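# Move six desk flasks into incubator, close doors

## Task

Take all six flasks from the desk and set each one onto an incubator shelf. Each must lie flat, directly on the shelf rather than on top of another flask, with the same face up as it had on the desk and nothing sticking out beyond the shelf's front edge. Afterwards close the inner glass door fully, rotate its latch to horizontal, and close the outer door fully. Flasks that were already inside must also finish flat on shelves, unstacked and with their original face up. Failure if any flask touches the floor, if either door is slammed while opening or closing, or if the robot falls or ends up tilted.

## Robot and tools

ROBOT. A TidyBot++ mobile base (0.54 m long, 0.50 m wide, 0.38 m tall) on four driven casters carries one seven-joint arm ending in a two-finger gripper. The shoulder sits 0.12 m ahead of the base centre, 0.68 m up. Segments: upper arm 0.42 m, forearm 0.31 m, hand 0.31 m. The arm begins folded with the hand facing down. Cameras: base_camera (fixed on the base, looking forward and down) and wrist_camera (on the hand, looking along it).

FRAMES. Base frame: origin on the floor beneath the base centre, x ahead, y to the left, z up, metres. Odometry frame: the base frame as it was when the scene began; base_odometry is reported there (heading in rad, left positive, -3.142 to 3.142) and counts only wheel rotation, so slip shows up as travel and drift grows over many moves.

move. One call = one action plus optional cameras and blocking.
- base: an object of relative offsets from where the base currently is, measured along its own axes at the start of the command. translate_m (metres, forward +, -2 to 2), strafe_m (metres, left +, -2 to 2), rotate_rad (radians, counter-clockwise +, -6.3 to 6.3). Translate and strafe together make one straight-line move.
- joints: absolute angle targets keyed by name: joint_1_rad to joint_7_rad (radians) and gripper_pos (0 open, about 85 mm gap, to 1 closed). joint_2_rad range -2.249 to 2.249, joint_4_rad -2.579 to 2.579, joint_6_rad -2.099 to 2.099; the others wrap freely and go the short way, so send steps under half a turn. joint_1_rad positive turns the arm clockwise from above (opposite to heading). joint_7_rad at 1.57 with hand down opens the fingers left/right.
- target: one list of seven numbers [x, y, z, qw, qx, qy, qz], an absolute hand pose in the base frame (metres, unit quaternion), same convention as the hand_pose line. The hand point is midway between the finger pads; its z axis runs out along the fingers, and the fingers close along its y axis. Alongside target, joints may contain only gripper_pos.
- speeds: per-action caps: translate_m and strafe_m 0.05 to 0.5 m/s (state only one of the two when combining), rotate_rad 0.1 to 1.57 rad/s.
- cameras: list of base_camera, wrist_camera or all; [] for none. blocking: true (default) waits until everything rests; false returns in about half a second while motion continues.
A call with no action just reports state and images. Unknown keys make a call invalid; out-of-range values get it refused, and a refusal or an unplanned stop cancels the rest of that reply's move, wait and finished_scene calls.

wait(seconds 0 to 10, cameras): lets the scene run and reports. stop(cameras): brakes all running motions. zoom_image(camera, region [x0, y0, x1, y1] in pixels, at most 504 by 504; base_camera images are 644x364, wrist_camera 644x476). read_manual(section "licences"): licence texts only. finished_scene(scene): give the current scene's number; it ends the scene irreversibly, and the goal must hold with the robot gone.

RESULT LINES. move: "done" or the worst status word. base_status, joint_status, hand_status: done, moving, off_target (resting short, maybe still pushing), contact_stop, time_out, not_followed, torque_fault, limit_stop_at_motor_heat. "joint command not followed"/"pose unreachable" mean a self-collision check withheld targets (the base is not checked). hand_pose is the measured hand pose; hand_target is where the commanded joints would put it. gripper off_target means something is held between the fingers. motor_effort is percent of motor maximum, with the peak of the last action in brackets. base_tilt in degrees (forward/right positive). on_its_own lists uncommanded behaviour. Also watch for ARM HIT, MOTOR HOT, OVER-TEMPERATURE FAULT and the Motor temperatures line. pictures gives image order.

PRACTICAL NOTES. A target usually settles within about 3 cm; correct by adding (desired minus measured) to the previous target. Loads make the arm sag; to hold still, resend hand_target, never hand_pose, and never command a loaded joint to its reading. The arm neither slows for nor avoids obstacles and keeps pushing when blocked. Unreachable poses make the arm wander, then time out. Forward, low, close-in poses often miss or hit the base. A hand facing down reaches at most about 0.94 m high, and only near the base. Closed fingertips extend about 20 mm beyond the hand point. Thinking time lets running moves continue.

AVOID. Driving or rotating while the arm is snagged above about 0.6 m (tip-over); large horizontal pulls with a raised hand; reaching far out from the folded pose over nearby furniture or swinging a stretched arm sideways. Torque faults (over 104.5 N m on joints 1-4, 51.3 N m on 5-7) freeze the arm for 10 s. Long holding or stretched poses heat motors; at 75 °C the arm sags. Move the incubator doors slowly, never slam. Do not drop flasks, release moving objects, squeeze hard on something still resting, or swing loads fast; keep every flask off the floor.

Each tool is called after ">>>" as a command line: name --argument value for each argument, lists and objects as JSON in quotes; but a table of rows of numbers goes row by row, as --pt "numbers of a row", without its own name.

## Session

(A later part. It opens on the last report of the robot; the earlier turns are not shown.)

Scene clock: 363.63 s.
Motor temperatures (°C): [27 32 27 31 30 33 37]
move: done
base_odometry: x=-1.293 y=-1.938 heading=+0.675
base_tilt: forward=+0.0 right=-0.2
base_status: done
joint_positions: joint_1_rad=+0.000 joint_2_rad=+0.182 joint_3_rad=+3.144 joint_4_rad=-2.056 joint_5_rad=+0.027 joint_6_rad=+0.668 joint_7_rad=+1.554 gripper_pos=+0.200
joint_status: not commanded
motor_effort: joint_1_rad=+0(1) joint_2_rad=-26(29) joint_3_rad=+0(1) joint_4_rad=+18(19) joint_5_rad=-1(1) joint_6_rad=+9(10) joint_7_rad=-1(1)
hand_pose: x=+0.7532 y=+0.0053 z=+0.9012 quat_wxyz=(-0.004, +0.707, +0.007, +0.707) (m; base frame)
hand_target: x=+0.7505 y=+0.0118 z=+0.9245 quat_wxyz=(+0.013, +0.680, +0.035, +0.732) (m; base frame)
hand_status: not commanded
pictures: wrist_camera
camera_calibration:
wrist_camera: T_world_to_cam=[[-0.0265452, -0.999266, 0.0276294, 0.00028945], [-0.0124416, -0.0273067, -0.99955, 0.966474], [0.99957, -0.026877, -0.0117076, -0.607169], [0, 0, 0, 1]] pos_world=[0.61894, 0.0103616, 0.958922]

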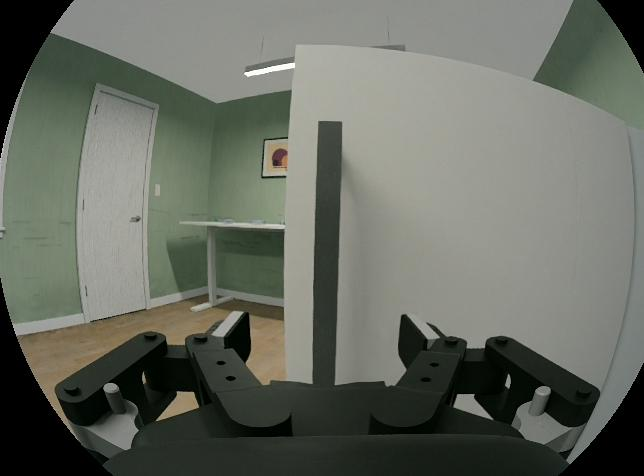

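>>> move --base '{"translate_m": 0.903, "strafe_m": 1.053}' --cameras '[]'

>>> move --base '{"translate_m": 1.202, "strafe_m": -0.3425, "rotate_rad": -1.848}' --cameras '["wrist_camera", "base_camera"]'

Scene clock: 395.97 s.
Motor temperatures (°C): [27 32 27 31 30 33 37]
move: done
base_odometry: x=-1.246 y=-0.552 heading=+0.675
base_tilt: forward=+0.0 right=-0.2
base_status: done
joint_positions: joint_1_rad=+0.000 joint_2_rad=+0.182 joint_3_rad=+3.144 joint_4_rad=-2.056 joint_5_rad=+0.027 joint_6_rad=+0.668 joint_7_rad=+1.554 gripper_pos=+0.200
joint_status: not commanded
motor_effort: joint_1_rad=+0(2) joint_2_rad=-25(28) joint_3_rad=+0(2) joint_4_rad=+17(19) joint_5_rad=-1(1) joint_6_rad=+9(9) joint_7_rad=+1(1)
hand_pose: x=+0.7532 y=+0.0052 z=+0.9012 quat_wxyz=(-0.004, +0.707, +0.007, +0.707) (m; base frame)
hand_target: x=+0.7505 y=+0.0118 z=+0.9245 quat_wxyz=(+0.013, +0.680, +0.035, +0.732) (m; base frame)
hand_status: not commanded
pictures: none
No camera images: "cameras" was empty.

Scene clock: 400.20 s.
Motor temperatures (°C): [27 32 27 31 30 33 37]
move: done
base_odometry: x=-0.093 y=-0.068 heading=-1.174
base_tilt: forward=+0.0 right=-0.3
base_status: done
joint_positions: joint_1_rad=+0.000 joint_2_rad=+0.182 joint_3_rad=+3.142 joint_4_rad=-2.056 joint_5_rad=+0.027 joint_6_rad=+0.668 joint_7_rad=+1.554 gripper_pos=+0.200
joint_status: not commanded
motor_effort: joint_1_rad=+0(3) joint_2_rad=-26(29) joint_3_rad=+0(3) joint_4_rad=+18(19) joint_5_rad=+0(2) joint_6_rad=+9(10) joint_7_rad=+1(1)
hand_pose: x=+0.7532 y=+0.0062 z=+0.9012 quat_wxyz=(-0.004, +0.707, +0.007, +0.707) (m; base frame)
hand_target: x=+0.7505 y=+0.0118 z=+0.9245 quat_wxyz=(+0.013, +0.680, +0.035, +0.732) (m; base frame)
hand_status: not commanded
pictures: base_camera, wrist_camera
camera_calibration:
wrist_camera: T_world_to_cam=[[-0.0249452, -0.999315, 0.0273274, 0.000286727], [-0.0124906, -0.0270222, -0.999557, 0.966429], [0.999611, -0.0252755, -0.011808, -0.607091], [0, 0, 0, 1]] pos_world=[0.618933, 0.011057, 0.958824]

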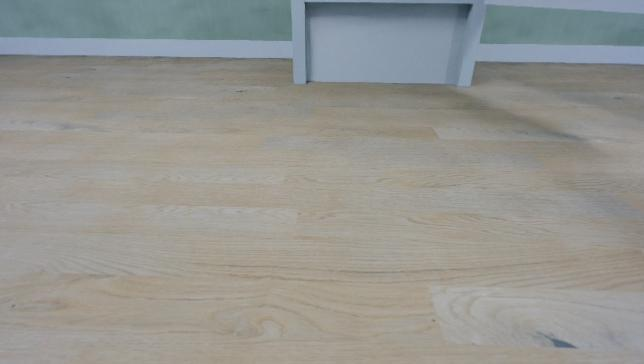

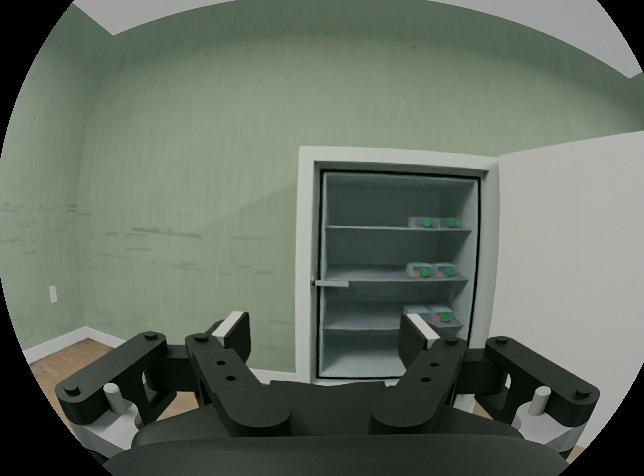

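>>> move --base '{"translate_m": 0.65, "strafe_m": -0.02}' --speeds '{"translate_m": 0.4}' --joints '{"joint_1_rad": 0.0, "joint_2_rad": 0.575, "joint_3_rad": 3.1416, "joint_4_rad": -2.08, "joint_5_rad": 0.0, "joint_6_rad": 1.19, "joint_7_rad": -0.09, "gripper_pos": 0.4}' --cameras '["wrist_camera", "base_camera"]'

>>> zoom_image --camera "base_camera" --region '[180, 80, 320, 220]'

>>> zoom_image --camera "base_camera" --region '[480, 80, 620, 220]'

Scene clock: 417.10 s.
Motor temperatures (°C): [27 32 27 31 30 33 37]
move: done
base_odometry: x=+0.140 y=-0.675 heading=-1.173
base_tilt: forward=+0.0 right=-0.2
base_status: done
joint_positions: joint_1_rad=+0.000 joint_2_rad=+0.575 joint_3_rad=+3.142 joint_4_rad=-2.061 joint_5_rad=+0.027 joint_6_rad=+1.109 joint_7_rad=-0.033 gripper_pos=+0.400
joint_status: all done
motor_effort: joint_1_rad=+0(2) joint_2_rad=-35(38) joint_3_rad=+0(1) joint_4_rad=+13(19) joint_5_rad=-1(2) joint_6_rad=+9(10) joint_7_rad=+0(1)
hand_pose: x=+0.8111 y=+0.0086 z=+0.7737 quat_wxyz=(-0.522, +0.490, -0.488, +0.500) (m; base frame)
hand_target: x=+0.8044 y=+0.0013 z=+0.7899 quat_wxyz=(-0.549, +0.451, -0.494, +0.502) (m; base frame)
hand_status: not commanded
pictures: base_camera, wrist_camera
camera_calibration:
wrist_camera: T_world_to_cam=[[0.00337235, -0.00395093, -0.999987, 0.770912], [-0.0366087, 0.999321, -0.00407176, 0.0804343], [0.999324, 0.0366219, 0.00322542, -0.678292], [0, 0, 0, 1]] pos_world=[0.678178, -0.0524935, 0.773417]

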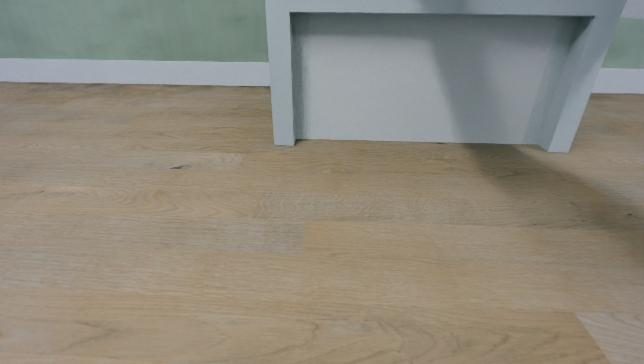

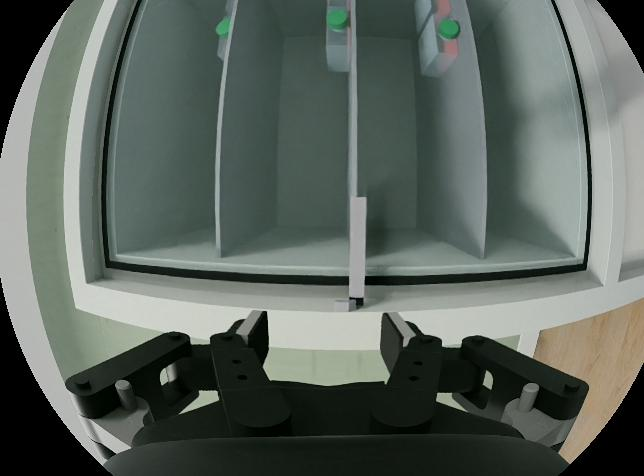

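Scaled by 3.600.

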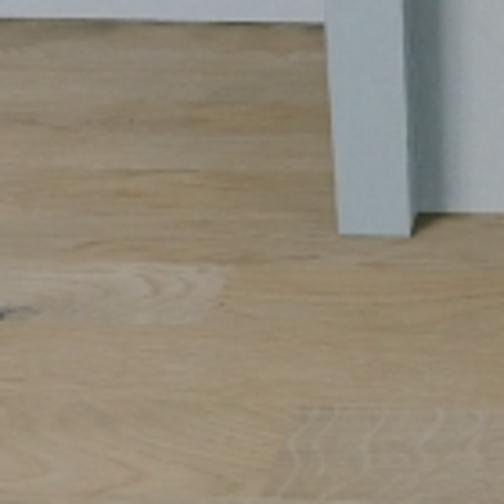

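Scaled by 3.600.

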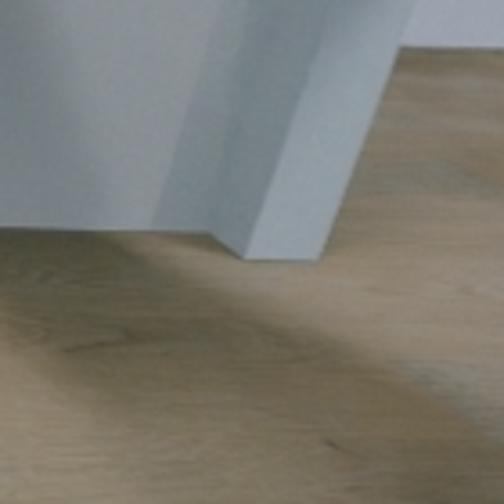

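>>> move --base '{"translate_m": 0.1, "strafe_m": -0.0165}' --speeds '{"translate_m": 0.2}' --joints '{"joint_2_rad": 0.612, "joint_5_rad": -0.06}' --cameras '["wrist_camera"]'

>>> zoom_image --camera "wrist_camera" --region '[220, 160, 460, 400]'

Scene clock: 474.80 s.
Motor temperatures (°C): [27 33 27 30 30 33 37]
move: done
base_odometry: x=+0.163 y=-0.774 heading=-1.173
base_tilt: forward=+0.0 right=-0.2
base_status: done
joint_positions: joint_1_rad=+0.000 joint_2_rad=+0.608 joint_3_rad=+3.142 joint_4_rad=-2.064 joint_5_rad=-0.016 joint_6_rad=+1.113 joint_7_rad=-0.033 gripper_pos=+0.400
joint_status: all done
motor_effort: joint_1_rad=+0(1) joint_2_rad=-35(37) joint_3_rad=+0(1) joint_4_rad=+12(14) joint_5_rad=+0(1) joint_6_rad=+9(10) joint_7_rad=+0(1)
hand_pose: x=+0.8130 y=-0.0035 z=+0.7507 quat_wxyz=(-0.509, +0.483, -0.511, +0.497) (m; base frame)
hand_target: x=+0.8075 y=-0.0160 z=+0.7643 quat_wxyz=(-0.532, +0.439, -0.522, +0.501) (m; base frame)
hand_status: not commanded
pictures: wrist_camera
camera_calibration:
wrist_camera: T_world_to_cam=[[-0.0286561, 0.0178512, -0.99943, 0.773578], [0.001772, 0.99984, 0.0178077, 0.0447768], [0.999588, -0.00126069, -0.0286831, -0.656087], [0, 0, 0, 1]] pos_world=[0.677904, -0.059406, 0.753521]

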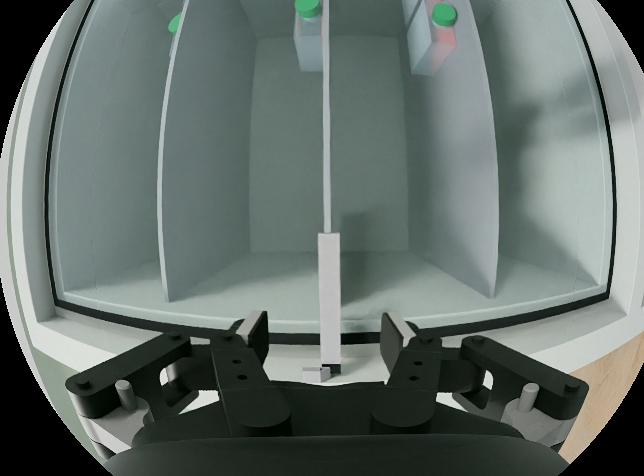

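Scaled by 2.100.

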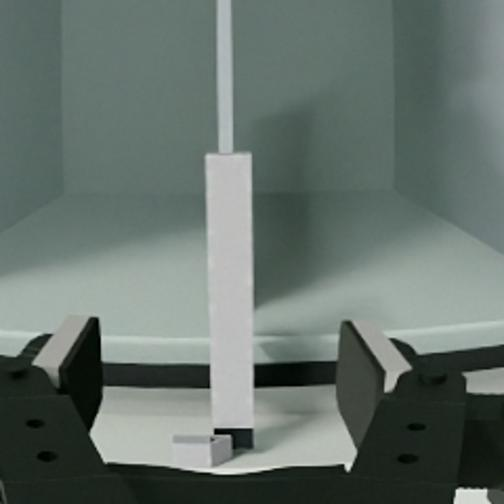

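>>> move --base '{"translate_m": 0.13, "strafe_m": 0.002}' --speeds '{"translate_m": 0.1}' --cameras '["wrist_camera"]'

Scene clock: 484.67 s.
Motor temperatures (°C): [27 33 27 30 30 33 37]
move: done
base_odometry: x=+0.216 y=-0.893 heading=-1.173
base_tilt: forward=+0.0 right=-0.2
base_status: done
joint_positions: joint_1_rad=+0.000 joint_2_rad=+0.609 joint_3_rad=+3.142 joint_4_rad=-2.069 joint_5_rad=-0.016 joint_6_rad=+1.115 joint_7_rad=-0.034 gripper_pos=+0.400
joint_status: not commanded
motor_effort: joint_1_rad=-1(2) joint_2_rad=-35(38) joint_3_rad=+0(1) joint_4_rad=+12(15) joint_5_rad=+0(1) joint_6_rad=+9(10) joint_7_rad=+1(1)
hand_pose: x=+0.8114 y=-0.0035 z=+0.7480 quat_wxyz=(-0.508, +0.484, -0.512, +0.495) (m; base frame)
hand_target: x=+0.8075 y=-0.0160 z=+0.7643 quat_wxyz=(-0.532, +0.439, -0.522, +0.501) (m; base frame)
hand_status: not commanded
pictures: wrist_camera
camera_calibration:
wrist_camera: T_world_to_cam=[[-0.0334554, 0.018005, -0.999278, 0.774586], [0.00186311, 0.999837, 0.0179527, 0.0446467], [0.999438, -0.00126115, -0.0334835, -0.650862], [0, 0, 0, 1]] pos_world=[0.676327, -0.0594067, 0.751432]

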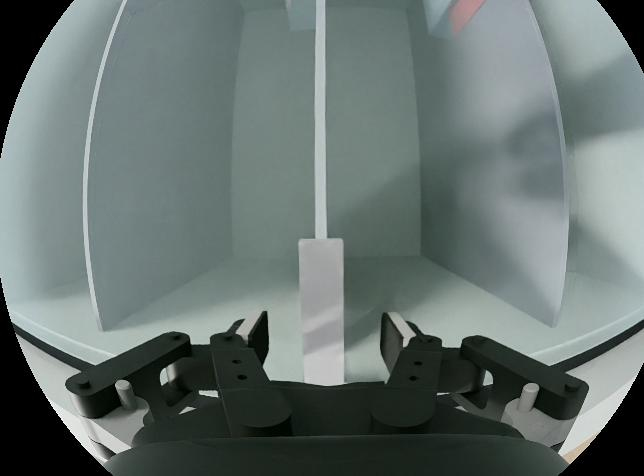

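>>> move --base '{"translate_m": -0.005}' --speeds '{"translate_m": 0.05}' --joints '{"gripper_pos": 0.87}' --cameras '["wrist_camera"]'

Scene clock: 494.57 s.
Motor temperatures (°C): [27 33 27 30 30 33 37]
move: done
base_odometry: x=+0.214 y=-0.888 heading=-1.173
base_tilt: forward=+0.1 right=-0.2
base_status: done
joint_positions: joint_1_rad=+0.000 joint_2_rad=+0.609 joint_3_rad=+3.142 joint_4_rad=-2.071 joint_5_rad=-0.016 joint_6_rad=+1.120 joint_7_rad=-0.034 gripper_pos=+0.846
joint_status: all done
motor_effort: joint_1_rad=-1(1) joint_2_rad=-34(38) joint_3_rad=-2(2) joint_4_rad=+11(17) joint_5_rad=-1(2) joint_6_rad=+8(10) joint_7_rad=-3(3)
hand_pose: x=+0.8111 y=-0.0035 z=+0.7486 quat_wxyz=(-0.509, +0.483, -0.511, +0.496) (m; base frame)
hand_target: x=+0.8075 y=-0.0160 z=+0.7643 quat_wxyz=(-0.532, +0.439, -0.522, +0.501) (m; base frame)
hand_status: not commanded
pictures: wrist_camera
camera_calibration:
wrist_camera: T_world_to_cam=[[-0.0303542, 0.0179739, -0.999378, 0.772746], [0.0019064, 0.999838, 0.0179243, 0.0447356], [0.999537, -0.00136113, -0.0303835, -0.652943], [0, 0, 0, 1]] pos_world=[0.676012, -0.0595063, 0.751625]

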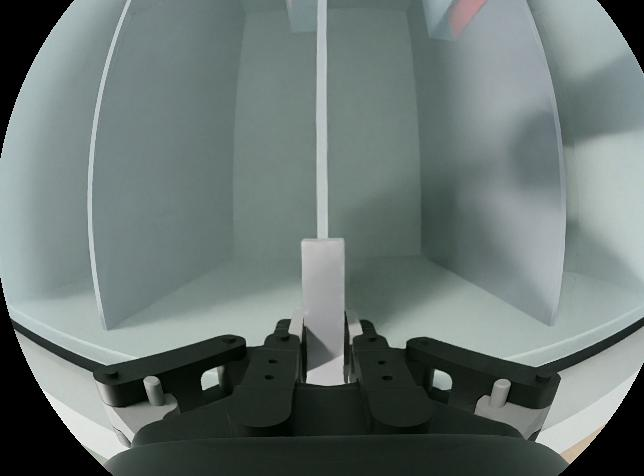

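>>> move --joints '{"gripper_pos": 0.6}' --cameras '[]'

>>> move --base '{"strafe_m": 0.008}' --speeds '{"strafe_m": 0.05}' --cameras '["wrist_camera"]'

>>> move --joints '{"gripper_pos": 0.87}' --cameras '["wrist_camera"]'

Scene clock: 509.63 s.
Motor temperatures (°C): [27 33 27 30 30 33 37]
move: done
base_odometry: x=+0.214 y=-0.888 heading=-1.173
base_tilt: forward=+0.1 right=-0.2
base_status: not commanded
joint_positions: joint_1_rad=+0.000 joint_2_rad=+0.610 joint_3_rad=+3.142 joint_4_rad=-2.071 joint_5_rad=-0.016 joint_6_rad=+1.120 joint_7_rad=-0.045 gripper_pos=+0.600
joint_status: all done
motor_effort: joint_1_rad=+0(1) joint_2_rad=-35(36) joint_3_rad=+0(2) joint_4_rad=+12(13) joint_5_rad=+0(1) joint_6_rad=+9(10) joint_7_rad=+0(3)
hand_pose: x=+0.8110 y=-0.0035 z=+0.7482 quat_wxyz=(-0.512, +0.481, -0.514, +0.493) (m; base frame)
hand_target: x=+0.8075 y=-0.0160 z=+0.7643 quat_wxyz=(-0.532, +0.439, -0.522, +0.501) (m; base frame)
hand_status: not commanded
pictures: none
No camera images: "cameras" was empty.

Scene clock: 510.20 s.
Motor temperatures (°C): [27 33 27 30 30 33 37]
move: done
base_odometry: x=+0.221 y=-0.885 heading=-1.173
base_tilt: forward=+0.0 right=-0.2
base_status: done
joint_positions: joint_1_rad=-0.001 joint_2_rad=+0.610 joint_3_rad=+3.142 joint_4_rad=-2.071 joint_5_rad=-0.016 joint_6_rad=+1.120 joint_7_rad=-0.045 gripper_pos=+0.600
joint_status: not commanded
motor_effort: joint_1_rad=+0(3) joint_2_rad=-36(36) joint_3_rad=+0(2) joint_4_rad=+12(13) joint_5_rad=+0(1) joint_6_rad=+9(10) joint_7_rad=+1(1)
hand_pose: x=+0.8110 y=-0.0030 z=+0.7482 quat_wxyz=(-0.512, +0.481, -0.514, +0.493) (m; base frame)
hand_target: x=+0.8075 y=-0.0160 z=+0.7643 quat_wxyz=(-0.532, +0.439, -0.522, +0.501) (m; base frame)
hand_status: not commanded
pictures: wrist_camera
camera_calibration:
wrist_camera: T_world_to_cam=[[-0.0309636, 0.0295513, -0.999084, 0.772574], [0.0010714, 0.999563, 0.0295323, 0.0361464], [0.99952, -0.000155994, -0.0309818, -0.652348], [0, 0, 0, 1]] pos_world=[0.675918, -0.0590629, 0.750587]

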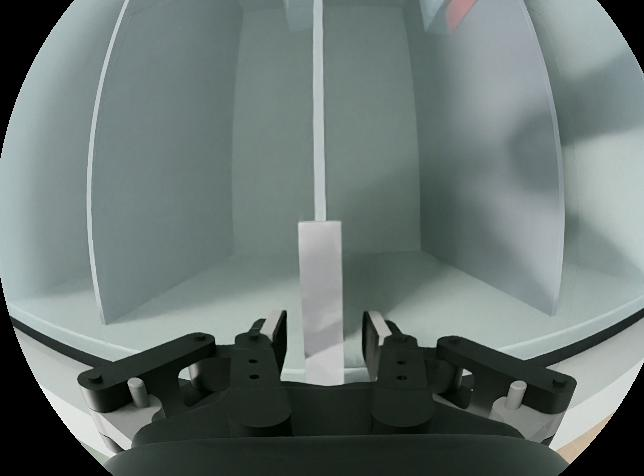

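Scene clock: 510.87 s.
Motor temperatures (°C): [27 33 27 30 30 33 37]
move: done
base_odometry: x=+0.221 y=-0.885 heading=-1.173
base_tilt: forward=+0.0 right=-0.2
base_status: not commanded
joint_positions: joint_1_rad=-0.001 joint_2_rad=+0.610 joint_3_rad=+3.142 joint_4_rad=-2.072 joint_5_rad=-0.016 joint_6_rad=+1.122 joint_7_rad=-0.045 gripper_pos=+0.846
joint_status: all done
motor_effort: joint_1_rad=+0(1) joint_2_rad=-33(35) joint_3_rad=-1(2) joint_4_rad=+12(15) joint_5_rad=-2(2) joint_6_rad=+8(9) joint_7_rad=-4(4)
hand_pose: x=+0.8108 y=-0.0031 z=+0.7486 quat_wxyz=(-0.512, +0.480, -0.513, +0.493) (m; base frame)
hand_target: x=+0.8075 y=-0.0160 z=+0.7643 quat_wxyz=(-0.532, +0.439, -0.522, +0.501) (m; base frame)
hand_status: not commanded
pictures: wrist_camera
camera_calibration:
wrist_camera: T_world_to_cam=[[-0.0292669, 0.0294362, -0.999138, 0.771654], [0.00101837, 0.999567, 0.029419, 0.0363613], [0.999571, -0.000156488, -0.0292842, -0.653443], [0, 0, 0, 1]] pos_world=[0.67571, -0.0591624, 0.750784]

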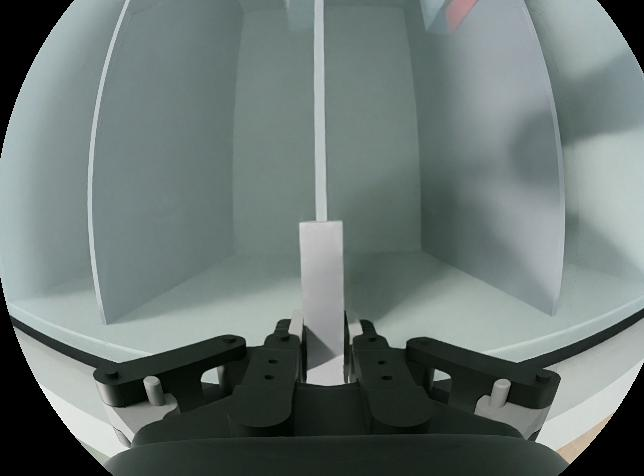

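>>> move --joints '{"joint_7_rad": 0.4}' --cameras '["wrist_camera"]'

>>> move --joints '{"joint_7_rad": 1.0}' --cameras '["wrist_camera"]'

Scene clock: 518.03 s.
Motor temperatures (°C): [27 33 27 30 30 33 37]
move: done
base_odometry: x=+0.221 y=-0.885 heading=-1.173
base_tilt: forward=+0.0 right=-0.2
base_status: not commanded
joint_positions: joint_1_rad=-0.001 joint_2_rad=+0.608 joint_3_rad=+3.142 joint_4_rad=-2.072 joint_5_rad=-0.017 joint_6_rad=+1.127 joint_7_rad=+0.347 gripper_pos=+0.847
joint_status: all done
motor_effort: joint_1_rad=+3(3) joint_2_rad=-31(34) joint_3_rad=+2(3) joint_4_rad=+9(12) joint_5_rad=-2(3) joint_6_rad=+7(9) joint_7_rad=+1(4)
hand_pose: x=+0.8107 y=-0.0028 z=+0.7509 quat_wxyz=(-0.407, +0.570, -0.409, +0.585) (m; base frame)
hand_target: x=+0.8075 y=-0.0160 z=+0.7643 quat_wxyz=(-0.395, +0.553, -0.400, +0.615) (m; base frame)
hand_status: not commanded
pictures: wrist_camera
camera_calibration:
wrist_camera: T_world_to_cam=[[-0.0301288, -0.354708, -0.934492, 0.725097], [0.00639026, 0.934829, -0.355042, 0.32024], [0.999526, -0.0166686, -0.0258985, -0.655808], [0, 0, 0, 1]] pos_world=[0.675297, -0.0531035, 0.774311]

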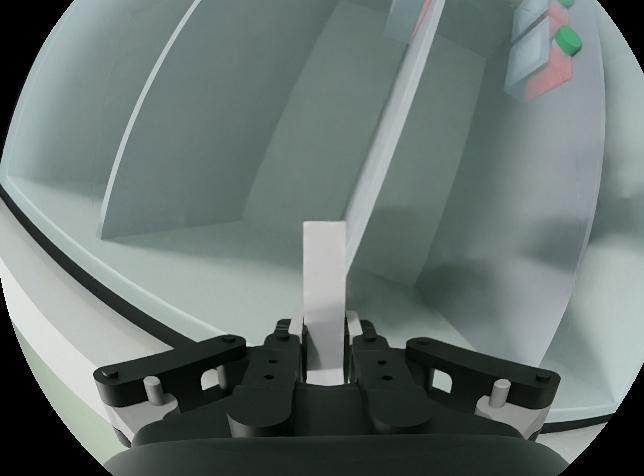

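Scene clock: 519.37 s.
Motor temperatures (°C): [27 33 27 30 30 33 37]
move: done
base_odometry: x=+0.221 y=-0.885 heading=-1.173
base_tilt: forward=+0.0 right=-0.2
base_status: not commanded
joint_positions: joint_1_rad=-0.004 joint_2_rad=+0.604 joint_3_rad=+3.141 joint_4_rad=-2.072 joint_5_rad=-0.017 joint_6_rad=+1.127 joint_7_rad=+0.942 gripper_pos=+0.847
joint_status: all done
motor_effort: joint_1_rad=+4(4) joint_2_rad=-29(31) joint_3_rad=+3(3) joint_4_rad=+10(10) joint_5_rad=-2(3) joint_6_rad=+7(8) joint_7_rad=+0(3)
hand_pose: x=+0.8103 y=-0.0004 z=+0.7542 quat_wxyz=(-0.220, +0.663, -0.222, +0.680) (m; base frame)
hand_target: x=+0.8075 y=-0.0160 z=+0.7643 quat_wxyz=(-0.195, +0.647, -0.219, +0.704) (m; base frame)
hand_status: not commanded
pictures: wrist_camera
camera_calibration:
wrist_camera: T_world_to_cam=[[-0.037222, -0.816639, -0.575947, 0.46412], [0.0110639, 0.575974, -0.817393, 0.663847], [0.999246, -0.0367972, -0.0124037, -0.665287], [0, 0, 0, 1]] pos_world=[0.674716, -0.0278207, 0.80168]

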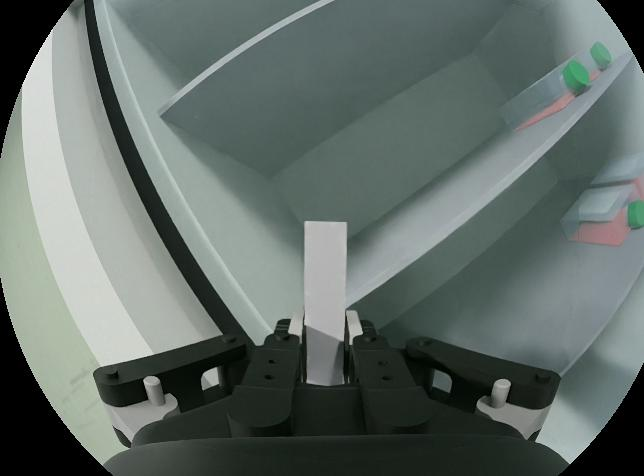

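>>> move --joints '{"joint_7_rad": 1.62}' --cameras '["wrist_camera"]'

Scene clock: 529.53 s.
Motor temperatures (°C): [27 33 27 30 30 33 37]
move: done
base_odometry: x=+0.221 y=-0.885 heading=-1.173
base_tilt: forward=+0.1 right=-0.2
base_status: not commanded
joint_positions: joint_1_rad=-0.008 joint_2_rad=+0.603 joint_3_rad=+3.139 joint_4_rad=-2.072 joint_5_rad=-0.017 joint_6_rad=+1.129 joint_7_rad=+1.565 gripper_pos=+0.847
joint_status: all done
motor_effort: joint_1_rad=+4(5) joint_2_rad=-29(30) joint_3_rad=+3(4) joint_4_rad=+9(10) joint_5_rad=-2(4) joint_6_rad=+6(8) joint_7_rad=+1(1)
hand_pose: x=+0.8102 y=+0.0038 z=+0.7556 quat_wxyz=(-0.004, +0.698, -0.007, +0.716) (m; base frame)
hand_target: x=+0.8075 y=-0.0160 z=+0.7643 quat_wxyz=(+0.029, +0.683, -0.011, +0.730) (m; base frame)
hand_status: not commanded
pictures: wrist_camera
camera_calibration:
wrist_camera: T_world_to_cam=[[-0.0458899, -0.998924, 0.00676708, 0.0358038], [0.0122524, -0.00733655, -0.999898, 0.801791], [0.998871, -0.0458023, 0.0125759, -0.683506], [0, 0, 0, 1]] pos_world=[0.674554, 0.0103415, 0.810063]

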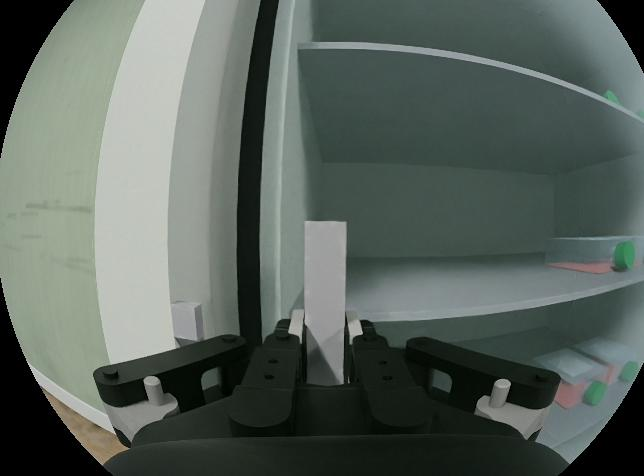

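>>> move --base '{"translate_m": -0.0417, "strafe_m": -0.0723, "rotate_rad": 0.0873}' --speeds '{"translate_m": 0.09, "rotate_rad": 0.1}' --cameras '["wrist_camera"]'

Scene clock: 612.00 s.
Motor temperatures (°C): [27 33 27 30 30 33 37]
move: done
base_odometry: x=+0.138 y=-0.875 heading=-1.085
base_tilt: forward=+0.0 right=-0.2
base_status: done
joint_positions: joint_1_rad=-0.008 joint_2_rad=+0.603 joint_3_rad=+3.136 joint_4_rad=-2.072 joint_5_rad=-0.025 joint_6_rad=+1.130 joint_7_rad=+1.566 gripper_pos=+0.847
joint_status: not commanded
motor_effort: joint_1_rad=+0(5) joint_2_rad=-32(33) joint_3_rad=+0(3) joint_4_rad=+11(13) joint_5_rad=+0(3) joint_6_rad=+8(9) joint_7_rad=+0(1)
hand_pose: x=+0.8101 y=+0.0027 z=+0.7557 quat_wxyz=(-0.003, +0.698, -0.010, +0.716) (m; base frame)
hand_target: x=+0.8075 y=-0.0160 z=+0.7643 quat_wxyz=(+0.029, +0.683, -0.011, +0.730) (m; base frame)
hand_status: not commanded
pictures: wrist_camera
camera_calibration:
wrist_camera: T_world_to_cam=[[-0.0513165, -0.998677, 0.00314446, 0.0417988], [0.0124962, -0.00379047, -0.999915, 0.801718], [0.998604, -0.0512729, 0.0126742, -0.683406], [0, 0, 0, 1]] pos_world=[0.674579, 0.00974216, 0.81018]

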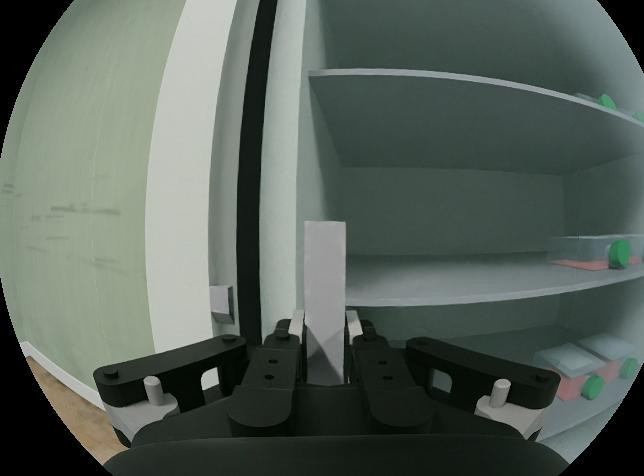

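>>> move --base '{"translate_m": -0.077, "strafe_m": -0.148, "rotate_rad": 0.1745}' --speeds '{"translate_m": 0.1, "rotate_rad": 0.11}' --cameras '["wrist_camera"]'

>>> move --base '{"translate_m": -0.077, "strafe_m": -0.148, "rotate_rad": 0.1745}' --speeds '{"translate_m": 0.1, "rotate_rad": 0.11}' --cameras '["wrist_camera", "base_camera"]'

Scene clock: 623.07 s.
Motor temperatures (°C): [27 33 27 30 30 33 37]
move: done
base_odometry: x=-0.029 y=-0.876 heading=-0.910
base_tilt: forward=+0.0 right=-0.2
base_status: done
joint_positions: joint_1_rad=-0.007 joint_2_rad=+0.603 joint_3_rad=+3.136 joint_4_rad=-2.072 joint_5_rad=-0.029 joint_6_rad=+1.130 joint_7_rad=+1.566 gripper_pos=+0.847
joint_status: not commanded
motor_effort: joint_1_rad=+2(5) joint_2_rad=-32(33) joint_3_rad=+1(4) joint_4_rad=+11(14) joint_5_rad=-1(3) joint_6_rad=+8(9) joint_7_rad=-1(1)
hand_pose: x=+0.8101 y=+0.0007 z=+0.7557 quat_wxyz=(-0.002, +0.698, -0.012, +0.716) (m; base frame)
hand_target: x=+0.8075 y=-0.0160 z=+0.7643 quat_wxyz=(+0.029, +0.683, -0.011, +0.730) (m; base frame)
hand_status: not commanded
pictures: wrist_camera
camera_calibration:
wrist_camera: T_world_to_cam=[[-0.0562851, -0.998414, 0.00153989, 0.0450574], [0.0124673, -0.00224504, -0.99992, 0.801631], [0.998337, -0.0562614, 0.0125739, -0.683197], [0, 0, 0, 1]] pos_world=[0.674603, 0.00834803, 0.810087]

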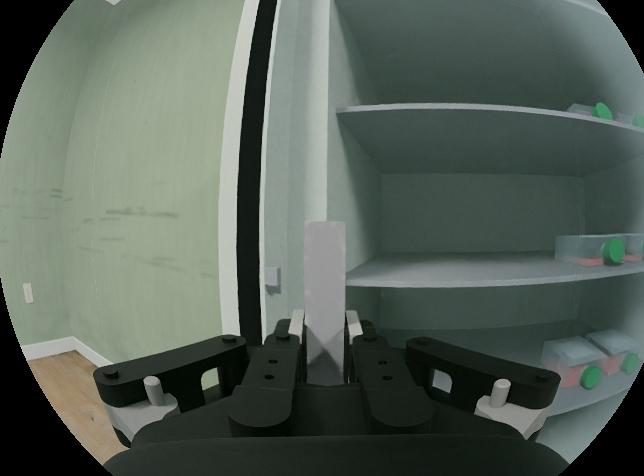

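Scene clock: 625.30 s.
Motor temperatures (°C): [27 33 27 30 30 33 37]
move: done
base_odometry: x=-0.193 y=-0.906 heading=-0.735
base_tilt: forward=+0.0 right=-0.2
base_status: done
joint_positions: joint_1_rad=-0.007 joint_2_rad=+0.603 joint_3_rad=+3.136 joint_4_rad=-2.072 joint_5_rad=-0.032 joint_6_rad=+1.130 joint_7_rad=+1.566 gripper_pos=+0.847
joint_status: not commanded
motor_effort: joint_1_rad=+2(5) joint_2_rad=-31(33) joint_3_rad=+1(4) joint_4_rad=+11(14) joint_5_rad=-1(4) joint_6_rad=+8(9) joint_7_rad=+0(1)
hand_pose: x=+0.8101 y=-0.0002 z=+0.7557 quat_wxyz=(-0.001, +0.698, -0.014, +0.716) (m; base frame)
hand_target: x=+0.8075 y=-0.0160 z=+0.7643 quat_wxyz=(+0.029, +0.683, -0.011, +0.730) (m; base frame)
hand_status: not commanded
pictures: base_camera, wrist_camera
camera_calibration:
wrist_camera: T_world_to_cam=[[-0.059153, -0.998249, 0.000180519, 0.0474899], [0.0125389, -0.000923835, -0.999921, 0.801579], [0.99817, -0.0591461, 0.0125716, -0.683008], [0, 0, 0, 1]] pos_world=[0.674517, 0.00774999, 0.810094]

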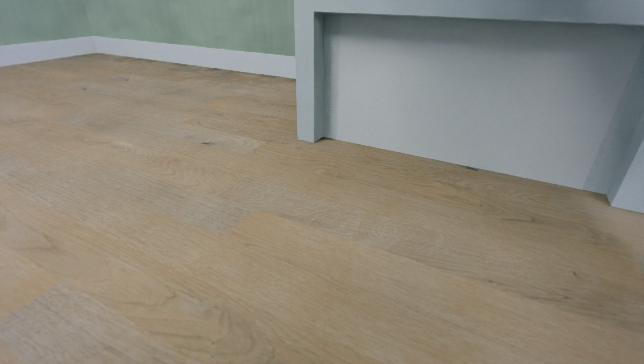

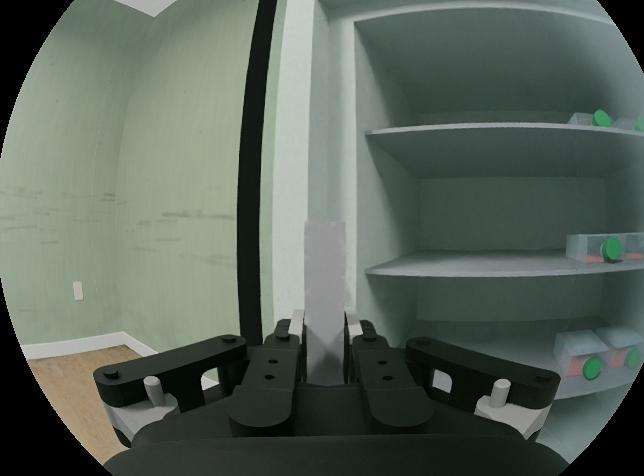

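>>> move --base '{"translate_m": -0.0566, "strafe_m": -0.1022, "rotate_rad": 0.1222}' --speeds '{"translate_m": 0.1, "rotate_rad": 0.11}' --cameras '[]'

>>> move --joints '{"gripper_pos": 0.3}' --cameras '[]'

>>> move --base '{"translate_m": -0.14}' --speeds '{"translate_m": 0.12}' --cameras '["wrist_camera", "base_camera"]'

Scene clock: 640.67 s.
Motor temperatures (°C): [27 33 27 30 30 33 37]
move: done
base_odometry: x=-0.304 y=-0.944 heading=-0.612
base_tilt: forward=+0.0 right=-0.2
base_status: done
joint_positions: joint_1_rad=-0.007 joint_2_rad=+0.603 joint_3_rad=+3.136 joint_4_rad=-2.072 joint_5_rad=-0.035 joint_6_rad=+1.130 joint_7_rad=+1.566 gripper_pos=+0.847
joint_status: not commanded
motor_effort: joint_1_rad=+2(5) joint_2_rad=-32(33) joint_3_rad=+1(3) joint_4_rad=+11(13) joint_5_rad=-1(3) joint_6_rad=+8(9) joint_7_rad=+0(1)
hand_pose: x=+0.8100 y=-0.0005 z=+0.7557 quat_wxyz=(-0.001, +0.698, -0.015, +0.716) (m; base frame)
hand_target: x=+0.8075 y=-0.0160 z=+0.7643 quat_wxyz=(+0.029, +0.683, -0.011, +0.730) (m; base frame)
hand_status: not commanded
pictures: none
No camera images: "cameras" was empty.

Scene clock: 641.53 s.
Motor temperatures (°C): [27 33 27 30 30 33 37]
move: done
base_odometry: x=-0.304 y=-0.944 heading=-0.612
base_tilt: forward=+0.0 right=-0.2
base_status: not commanded
joint_positions: joint_1_rad=-0.007 joint_2_rad=+0.610 joint_3_rad=+3.136 joint_4_rad=-2.072 joint_5_rad=-0.035 joint_6_rad=+1.130 joint_7_rad=+1.566 gripper_pos=+0.300
joint_status: all done
motor_effort: joint_1_rad=+0(2) joint_2_rad=-35(36) joint_3_rad=+0(1) joint_4_rad=+12(13) joint_5_rad=+0(2) joint_6_rad=+9(10) joint_7_rad=+0(1)
hand_pose: x=+0.8105 y=-0.0006 z=+0.7506 quat_wxyz=(-0.001, +0.700, -0.015, +0.714) (m; base frame)
hand_target: x=+0.8075 y=-0.0160 z=+0.7643 quat_wxyz=(+0.029, +0.683, -0.011, +0.730) (m; base frame)
hand_status: not commanded
pictures: none
No camera images: "cameras" was empty.

Scene clock: 643.30 s.
Motor temperatures (°C): [27 33 27 30 30 33 37]
move: done
base_odometry: x=-0.418 y=-0.863 heading=-0.612
base_tilt: forward=+0.0 right=-0.2
base_status: done
joint_positions: joint_1_rad=-0.007 joint_2_rad=+0.611 joint_3_rad=+3.136 joint_4_rad=-2.072 joint_5_rad=-0.035 joint_6_rad=+1.130 joint_7_rad=+1.566 gripper_pos=+0.300
joint_status: not commanded
motor_effort: joint_1_rad=+0(1) joint_2_rad=-35(38) joint_3_rad=+0(1) joint_4_rad=+12(13) joint_5_rad=+0(1) joint_6_rad=+9(10) joint_7_rad=+0(1)
hand_pose: x=+0.8105 y=-0.0006 z=+0.7497 quat_wxyz=(-0.001, +0.701, -0.015, +0.713) (m; base frame)
hand_target: x=+0.8075 y=-0.0160 z=+0.7643 quat_wxyz=(+0.029, +0.683, -0.011, +0.730) (m; base frame)
hand_status: not commanded
pictures: base_camera, wrist_camera
camera_calibration:
wrist_camera: T_world_to_cam=[[-0.0611331, -0.998129, -0.000727353, 0.04942], [0.00370836, 0.000501583, -0.999993, 0.802705], [0.998123, -0.0611354, 0.00367076, -0.676781], [0, 0, 0, 1]] pos_world=[0.675555, 0.00754966, 0.80522]

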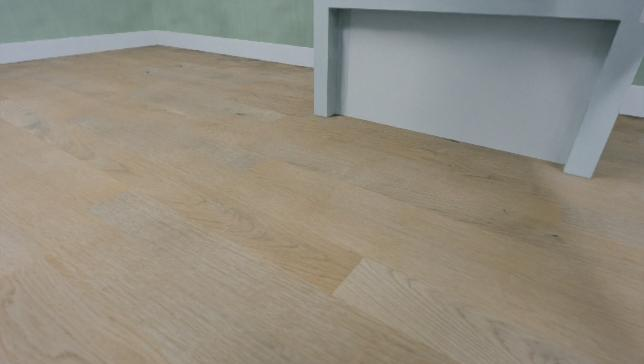

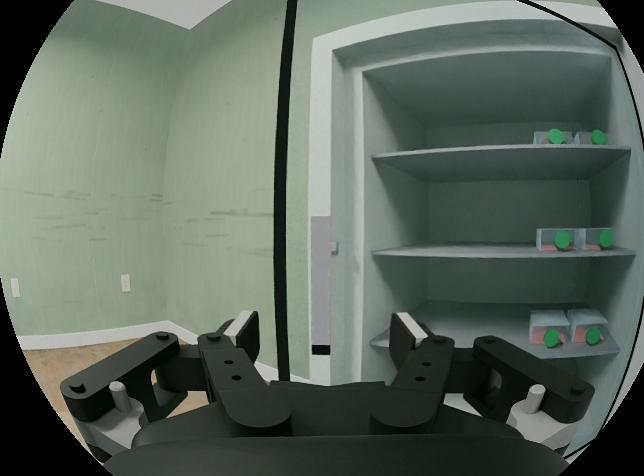

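>>> move --base '{"translate_m": 0.1107, "strafe_m": 0.5505}' --speeds '{"translate_m": 0.35}' --joints '{"gripper_pos": 1.0}' --cameras '[]'

>>> move --base '{"translate_m": 0.1966, "strafe_m": 0.0273, "rotate_rad": -0.576}' --speeds '{"translate_m": 0.2, "rotate_rad": 0.8}' --cameras '["wrist_camera", "base_camera"]'

Scene clock: 684.53 s.
Motor temperatures (°C): [27 33 27 30 30 33 37]
move: done
base_odometry: x=-0.011 y=-0.476 heading=-0.612
base_tilt: forward=+0.0 right=-0.2
base_status: done
joint_positions: joint_1_rad=-0.004 joint_2_rad=+0.611 joint_3_rad=+3.137 joint_4_rad=-2.072 joint_5_rad=-0.035 joint_6_rad=+1.130 joint_7_rad=+1.566 gripper_pos=+0.999
joint_status: all done
motor_effort: joint_1_rad=+0(4) joint_2_rad=-35(36) joint_3_rad=+0(2) joint_4_rad=+12(13) joint_5_rad=+0(2) joint_6_rad=+9(10) joint_7_rad=-1(1)
hand_pose: x=+0.8105 y=-0.0029 z=+0.7497 quat_wxyz=(+0.000, +0.701, -0.016, +0.713) (m; base frame)
hand_target: x=+0.8075 y=-0.0160 z=+0.7643 quat_wxyz=(+0.029, +0.683, -0.011, +0.730) (m; base frame)
hand_status: not commanded
pictures: none
No camera images: "cameras" was empty.

Scene clock: 686.27 s.
Motor temperatures (°C): [27 33 27 30 30 33 37]
move: done
base_odometry: x=+0.165 y=-0.567 heading=-1.188
base_tilt: forward=+0.1 right=-0.2
base_status: done
joint_positions: joint_1_rad=+0.002 joint_2_rad=+0.612 joint_3_rad=+3.139 joint_4_rad=-2.072 joint_5_rad=-0.035 joint_6_rad=+1.130 joint_7_rad=+1.566 gripper_pos=+0.999
joint_status: not commanded
motor_effort: joint_1_rad=+0(4) joint_2_rad=-35(37) joint_3_rad=+0(3) joint_4_rad=+12(13) joint_5_rad=+0(2) joint_6_rad=+9(10) joint_7_rad=+0(1)
hand_pose: x=+0.8106 y=-0.0087 z=+0.7493 quat_wxyz=(+0.004, +0.701, -0.019, +0.713) (m; base frame)
hand_target: x=+0.8075 y=-0.0160 z=+0.7643 quat_wxyz=(+0.029, +0.683, -0.011, +0.730) (m; base frame)
hand_status: not commanded
pictures: base_camera, wrist_camera
camera_calibration:
wrist_camera: T_world_to_cam=[[-0.0730545, -0.997327, 0.000955433, 0.0496722], [0.00329315, -0.00119921, -0.999994, 0.802784], [0.997323, -0.0730509, 0.00337196, -0.676541], [0, 0, 0, 1]] pos_world=[0.675714, 0.00108027, 0.805013]

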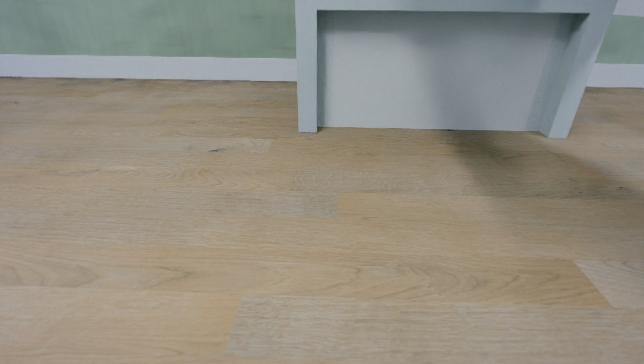

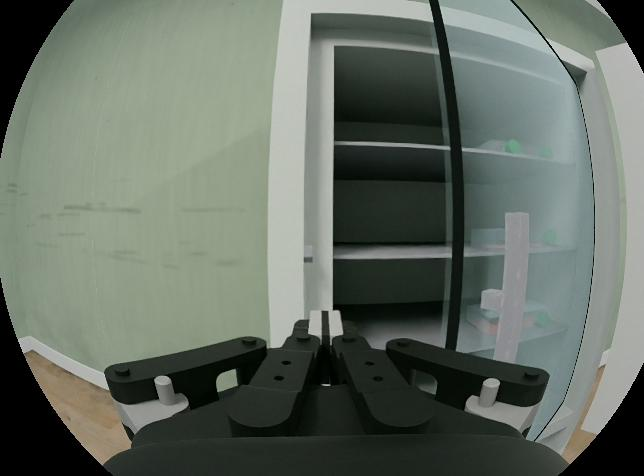

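>>> move --base '{"translate_m": 0.07, "strafe_m": -0.03}' --speeds '{"translate_m": 0.15}' --cameras '["wrist_camera"]'

>>> move --base '{"translate_m": -0.09, "strafe_m": -0.105}' --speeds '{"translate_m": 0.1}' --cameras '["wrist_camera"]'

Scene clock: 740.50 s.
Motor temperatures (°C): [27 33 27 30 30 33 37]
move: done
base_odometry: x=+0.164 y=-0.643 heading=-1.188
base_tilt: forward=+0.0 right=-0.2
base_status: done
joint_positions: joint_1_rad=+0.002 joint_2_rad=+0.612 joint_3_rad=+3.139 joint_4_rad=-2.072 joint_5_rad=-0.035 joint_6_rad=+1.130 joint_7_rad=+1.566 gripper_pos=+0.999
joint_status: not commanded
motor_effort: joint_1_rad=+0(2) joint_2_rad=-35(37) joint_3_rad=+0(1) joint_4_rad=+13(13) joint_5_rad=-1(1) joint_6_rad=+9(10) joint_7_rad=+0(1)
hand_pose: x=+0.8106 y=-0.0087 z=+0.7492 quat_wxyz=(+0.004, +0.701, -0.019, +0.713) (m; base frame)
hand_target: x=+0.8075 y=-0.0160 z=+0.7643 quat_wxyz=(+0.029, +0.683, -0.011, +0.730) (m; base frame)
hand_status: not commanded
pictures: wrist_camera
camera_calibration:
wrist_camera: T_world_to_cam=[[-0.0730545, -0.997327, 0.000962735, 0.0496664], [0.00319289, -0.00119919, -0.999994, 0.802752], [0.997323, -0.073051, 0.00327197, -0.67646], [0, 0, 0, 1]] pos_world=[0.675715, 0.00108027, 0.804913]

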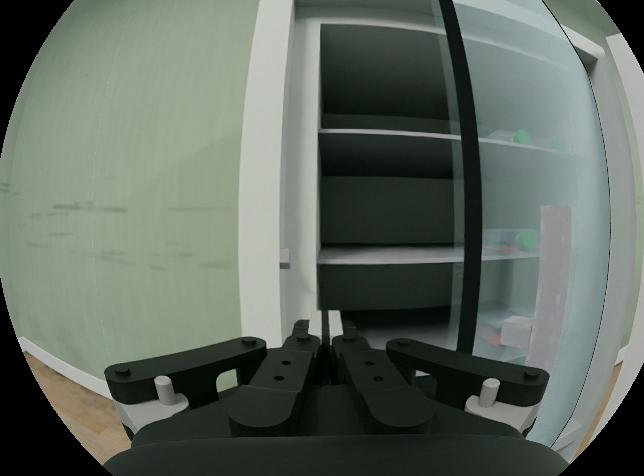

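Scene clock: 742.47 s.
Motor temperatures (°C): [27 33 27 30 30 33 37]
move: done
base_odometry: x=+0.032 y=-0.599 heading=-1.188
base_tilt: forward=+0.0 right=-0.2
base_status: done
joint_positions: joint_1_rad=-0.028 joint_2_rad=+0.611 joint_3_rad=+3.122 joint_4_rad=-2.075 joint_5_rad=-0.035 joint_6_rad=+1.131 joint_7_rad=+1.566 gripper_pos=+0.999
joint_status: not commanded
motor_effort: joint_1_rad=+6(8) joint_2_rad=-34(37) joint_3_rad=+4(6) joint_4_rad=+13(15) joint_5_rad=-5(6) joint_6_rad=+8(10) joint_7_rad=+0(1)
hand_pose: x=+0.8095 y=+0.0212 z=+0.7493 quat_wxyz=(-0.015, +0.702, -0.007, +0.712) (m; base frame)
hand_target: x=+0.8075 y=-0.0160 z=+0.7643 quat_wxyz=(+0.029, +0.683, -0.011, +0.730) (m; base frame)
hand_status: not commanded
pictures: wrist_camera
camera_calibration:
wrist_camera: T_world_to_cam=[[-0.0287481, -0.999549, -0.00866841, 0.0509041], [0.00221497, 0.00860827, -0.99996, 0.803325], [0.999584, -0.0287661, 0.0019665, -0.6749], [0, 0, 0, 1]] pos_world=[0.674303, 0.0245517, 0.805061]

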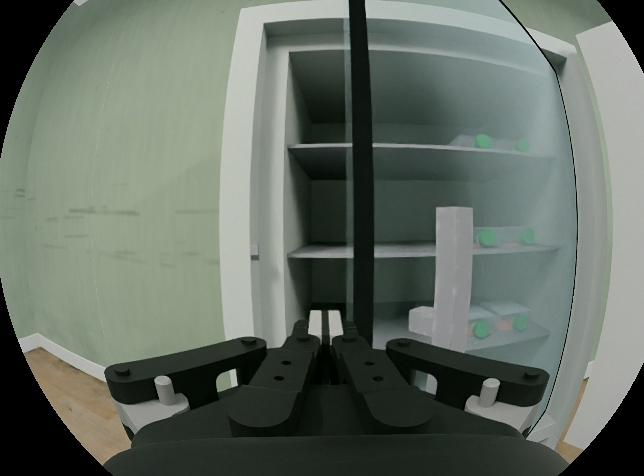

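>>> move --base '{"translate_m": -0.1, "strafe_m": -0.125}' --speeds '{"translate_m": 0.1}' --cameras '["wrist_camera"]'

>>> move --base '{"translate_m": -0.06, "strafe_m": -0.14}' --speeds '{"translate_m": 0.1}' --cameras '["wrist_camera"]'

Scene clock: 754.07 s.
Motor temperatures (°C): [27 33 27 30 30 33 37]
move: done
base_odometry: x=-0.121 y=-0.553 heading=-1.188
base_tilt: forward=+0.1 right=-0.3
base_status: done
joint_positions: joint_1_rad=-0.059 joint_2_rad=+0.607 joint_3_rad=+3.099 joint_4_rad=-2.081 joint_5_rad=-0.035 joint_6_rad=+1.131 joint_7_rad=+1.566 gripper_pos=+0.999
joint_status: not commanded
motor_effort: joint_1_rad=+11(14) joint_2_rad=-31(36) joint_3_rad=+7(10) joint_4_rad=+15(16) joint_5_rad=-7(9) joint_6_rad=+7(10) joint_7_rad=+0(1)
hand_pose: x=+0.8053 y=+0.0545 z=+0.7491 quat_wxyz=(-0.038, +0.703, +0.006, +0.711) (m; base frame)
hand_target: x=+0.8075 y=-0.0160 z=+0.7643 quat_wxyz=(+0.029, +0.683, -0.011, +0.730) (m; base frame)
hand_status: not commanded
pictures: wrist_camera
camera_calibration:
wrist_camera: T_world_to_cam=[[0.0210223, -0.999543, -0.0217023, 0.0537502], [-0.00159677, 0.0216735, -0.999764, 0.805118], [0.999778, 0.021052, -0.00114042, -0.670374], [0, 0, 0, 1]] pos_world=[0.670381, 0.0503887, 0.80533]

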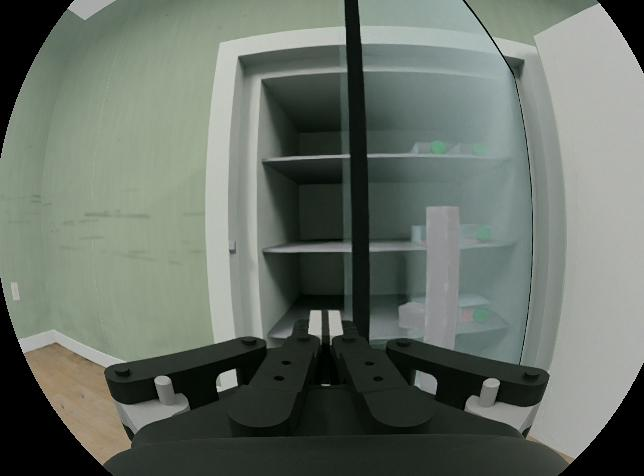

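Scene clock: 756.20 s.
Motor temperatures (°C): [27 33 27 30 30 33 37]
move: done
base_odometry: x=-0.273 y=-0.549 heading=-1.188
base_tilt: forward=+0.0 right=-0.2
base_status: done
joint_positions: joint_1_rad=-0.093 joint_2_rad=+0.595 joint_3_rad=+3.070 joint_4_rad=-2.102 joint_5_rad=-0.031 joint_6_rad=+1.132 joint_7_rad=+1.566 gripper_pos=+0.999
joint_status: not commanded
motor_effort: joint_1_rad=+17(20) joint_2_rad=-28(32) joint_3_rad=+12(14) joint_4_rad=+18(21) joint_5_rad=-11(13) joint_6_rad=+7(8) joint_7_rad=+0(1)
hand_pose: x=+0.7941 y=+0.0938 z=+0.7492 quat_wxyz=(-0.065, +0.705, +0.023, +0.706) (m; base frame)
hand_target: x=+0.8075 y=-0.0160 z=+0.7643 quat_wxyz=(+0.029, +0.683, -0.011, +0.730) (m; base frame)
hand_status: not commanded
pictures: wrist_camera
camera_calibration:
wrist_camera: T_world_to_cam=[[0.0835226, -0.995892, -0.0349758, 0.0532176], [-0.0114441, 0.0341375, -0.999352, 0.810693], [0.99644, 0.0838687, -0.00854588, -0.657634], [0, 0, 0, 1]] pos_world=[0.660126, 0.0804789, 0.806409]

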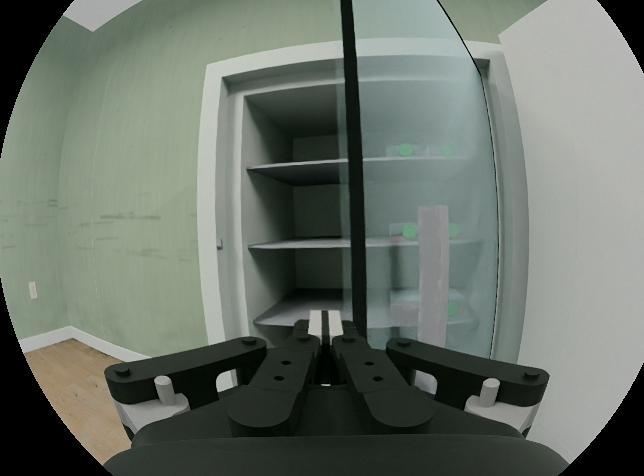

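>>> move --base '{"translate_m": 0.0, "strafe_m": -0.1}' --speeds '{"strafe_m": 0.08}' --cameras '["wrist_camera"]'

Scene clock: 777.10 s.
Motor temperatures (°C): [27 33 27 30 30 33 37]
move: done
base_odometry: x=-0.366 y=-0.586 heading=-1.188
base_tilt: forward=+0.0 right=-0.2
base_status: done
joint_positions: joint_1_rad=-0.138 joint_2_rad=+0.586 joint_3_rad=+3.032 joint_4_rad=-2.120 joint_5_rad=+0.007 joint_6_rad=+1.133 joint_7_rad=+1.566 gripper_pos=+0.999
joint_status: not commanded
motor_effort: joint_1_rad=+25(28) joint_2_rad=-25(29) joint_3_rad=+18(20) joint_4_rad=+22(23) joint_5_rad=-16(19) joint_6_rad=+6(7) joint_7_rad=-1(1)
hand_pose: x=+0.7770 y=+0.1524 z=+0.7493 quat_wxyz=(-0.105, +0.704, +0.061, +0.700) (m; base frame)
hand_target: x=+0.8075 y=-0.0160 z=+0.7643 quat_wxyz=(+0.029, +0.683, -0.011, +0.730) (m; base frame)
hand_status: not commanded
pictures: wrist_camera
camera_calibration:
wrist_camera: T_world_to_cam=[[0.19255, -0.980525, -0.0386578, 0.0287964], [-0.020653, 0.0353368, -0.999162, 0.815503], [0.98107, 0.193187, -0.0134467, -0.646622], [0, 0, 0, 1]] pos_world=[0.645679, 0.124337, 0.807238]

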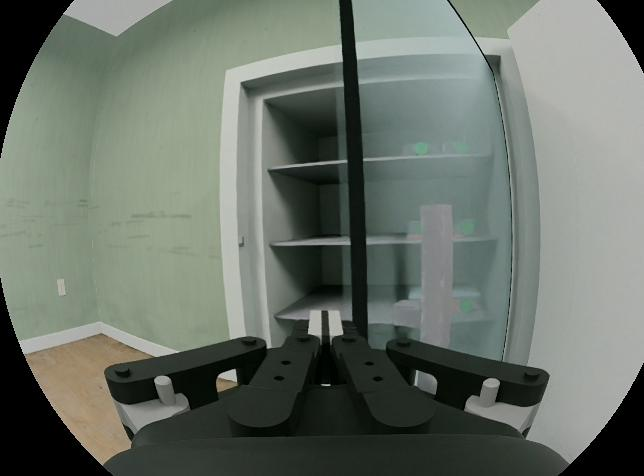

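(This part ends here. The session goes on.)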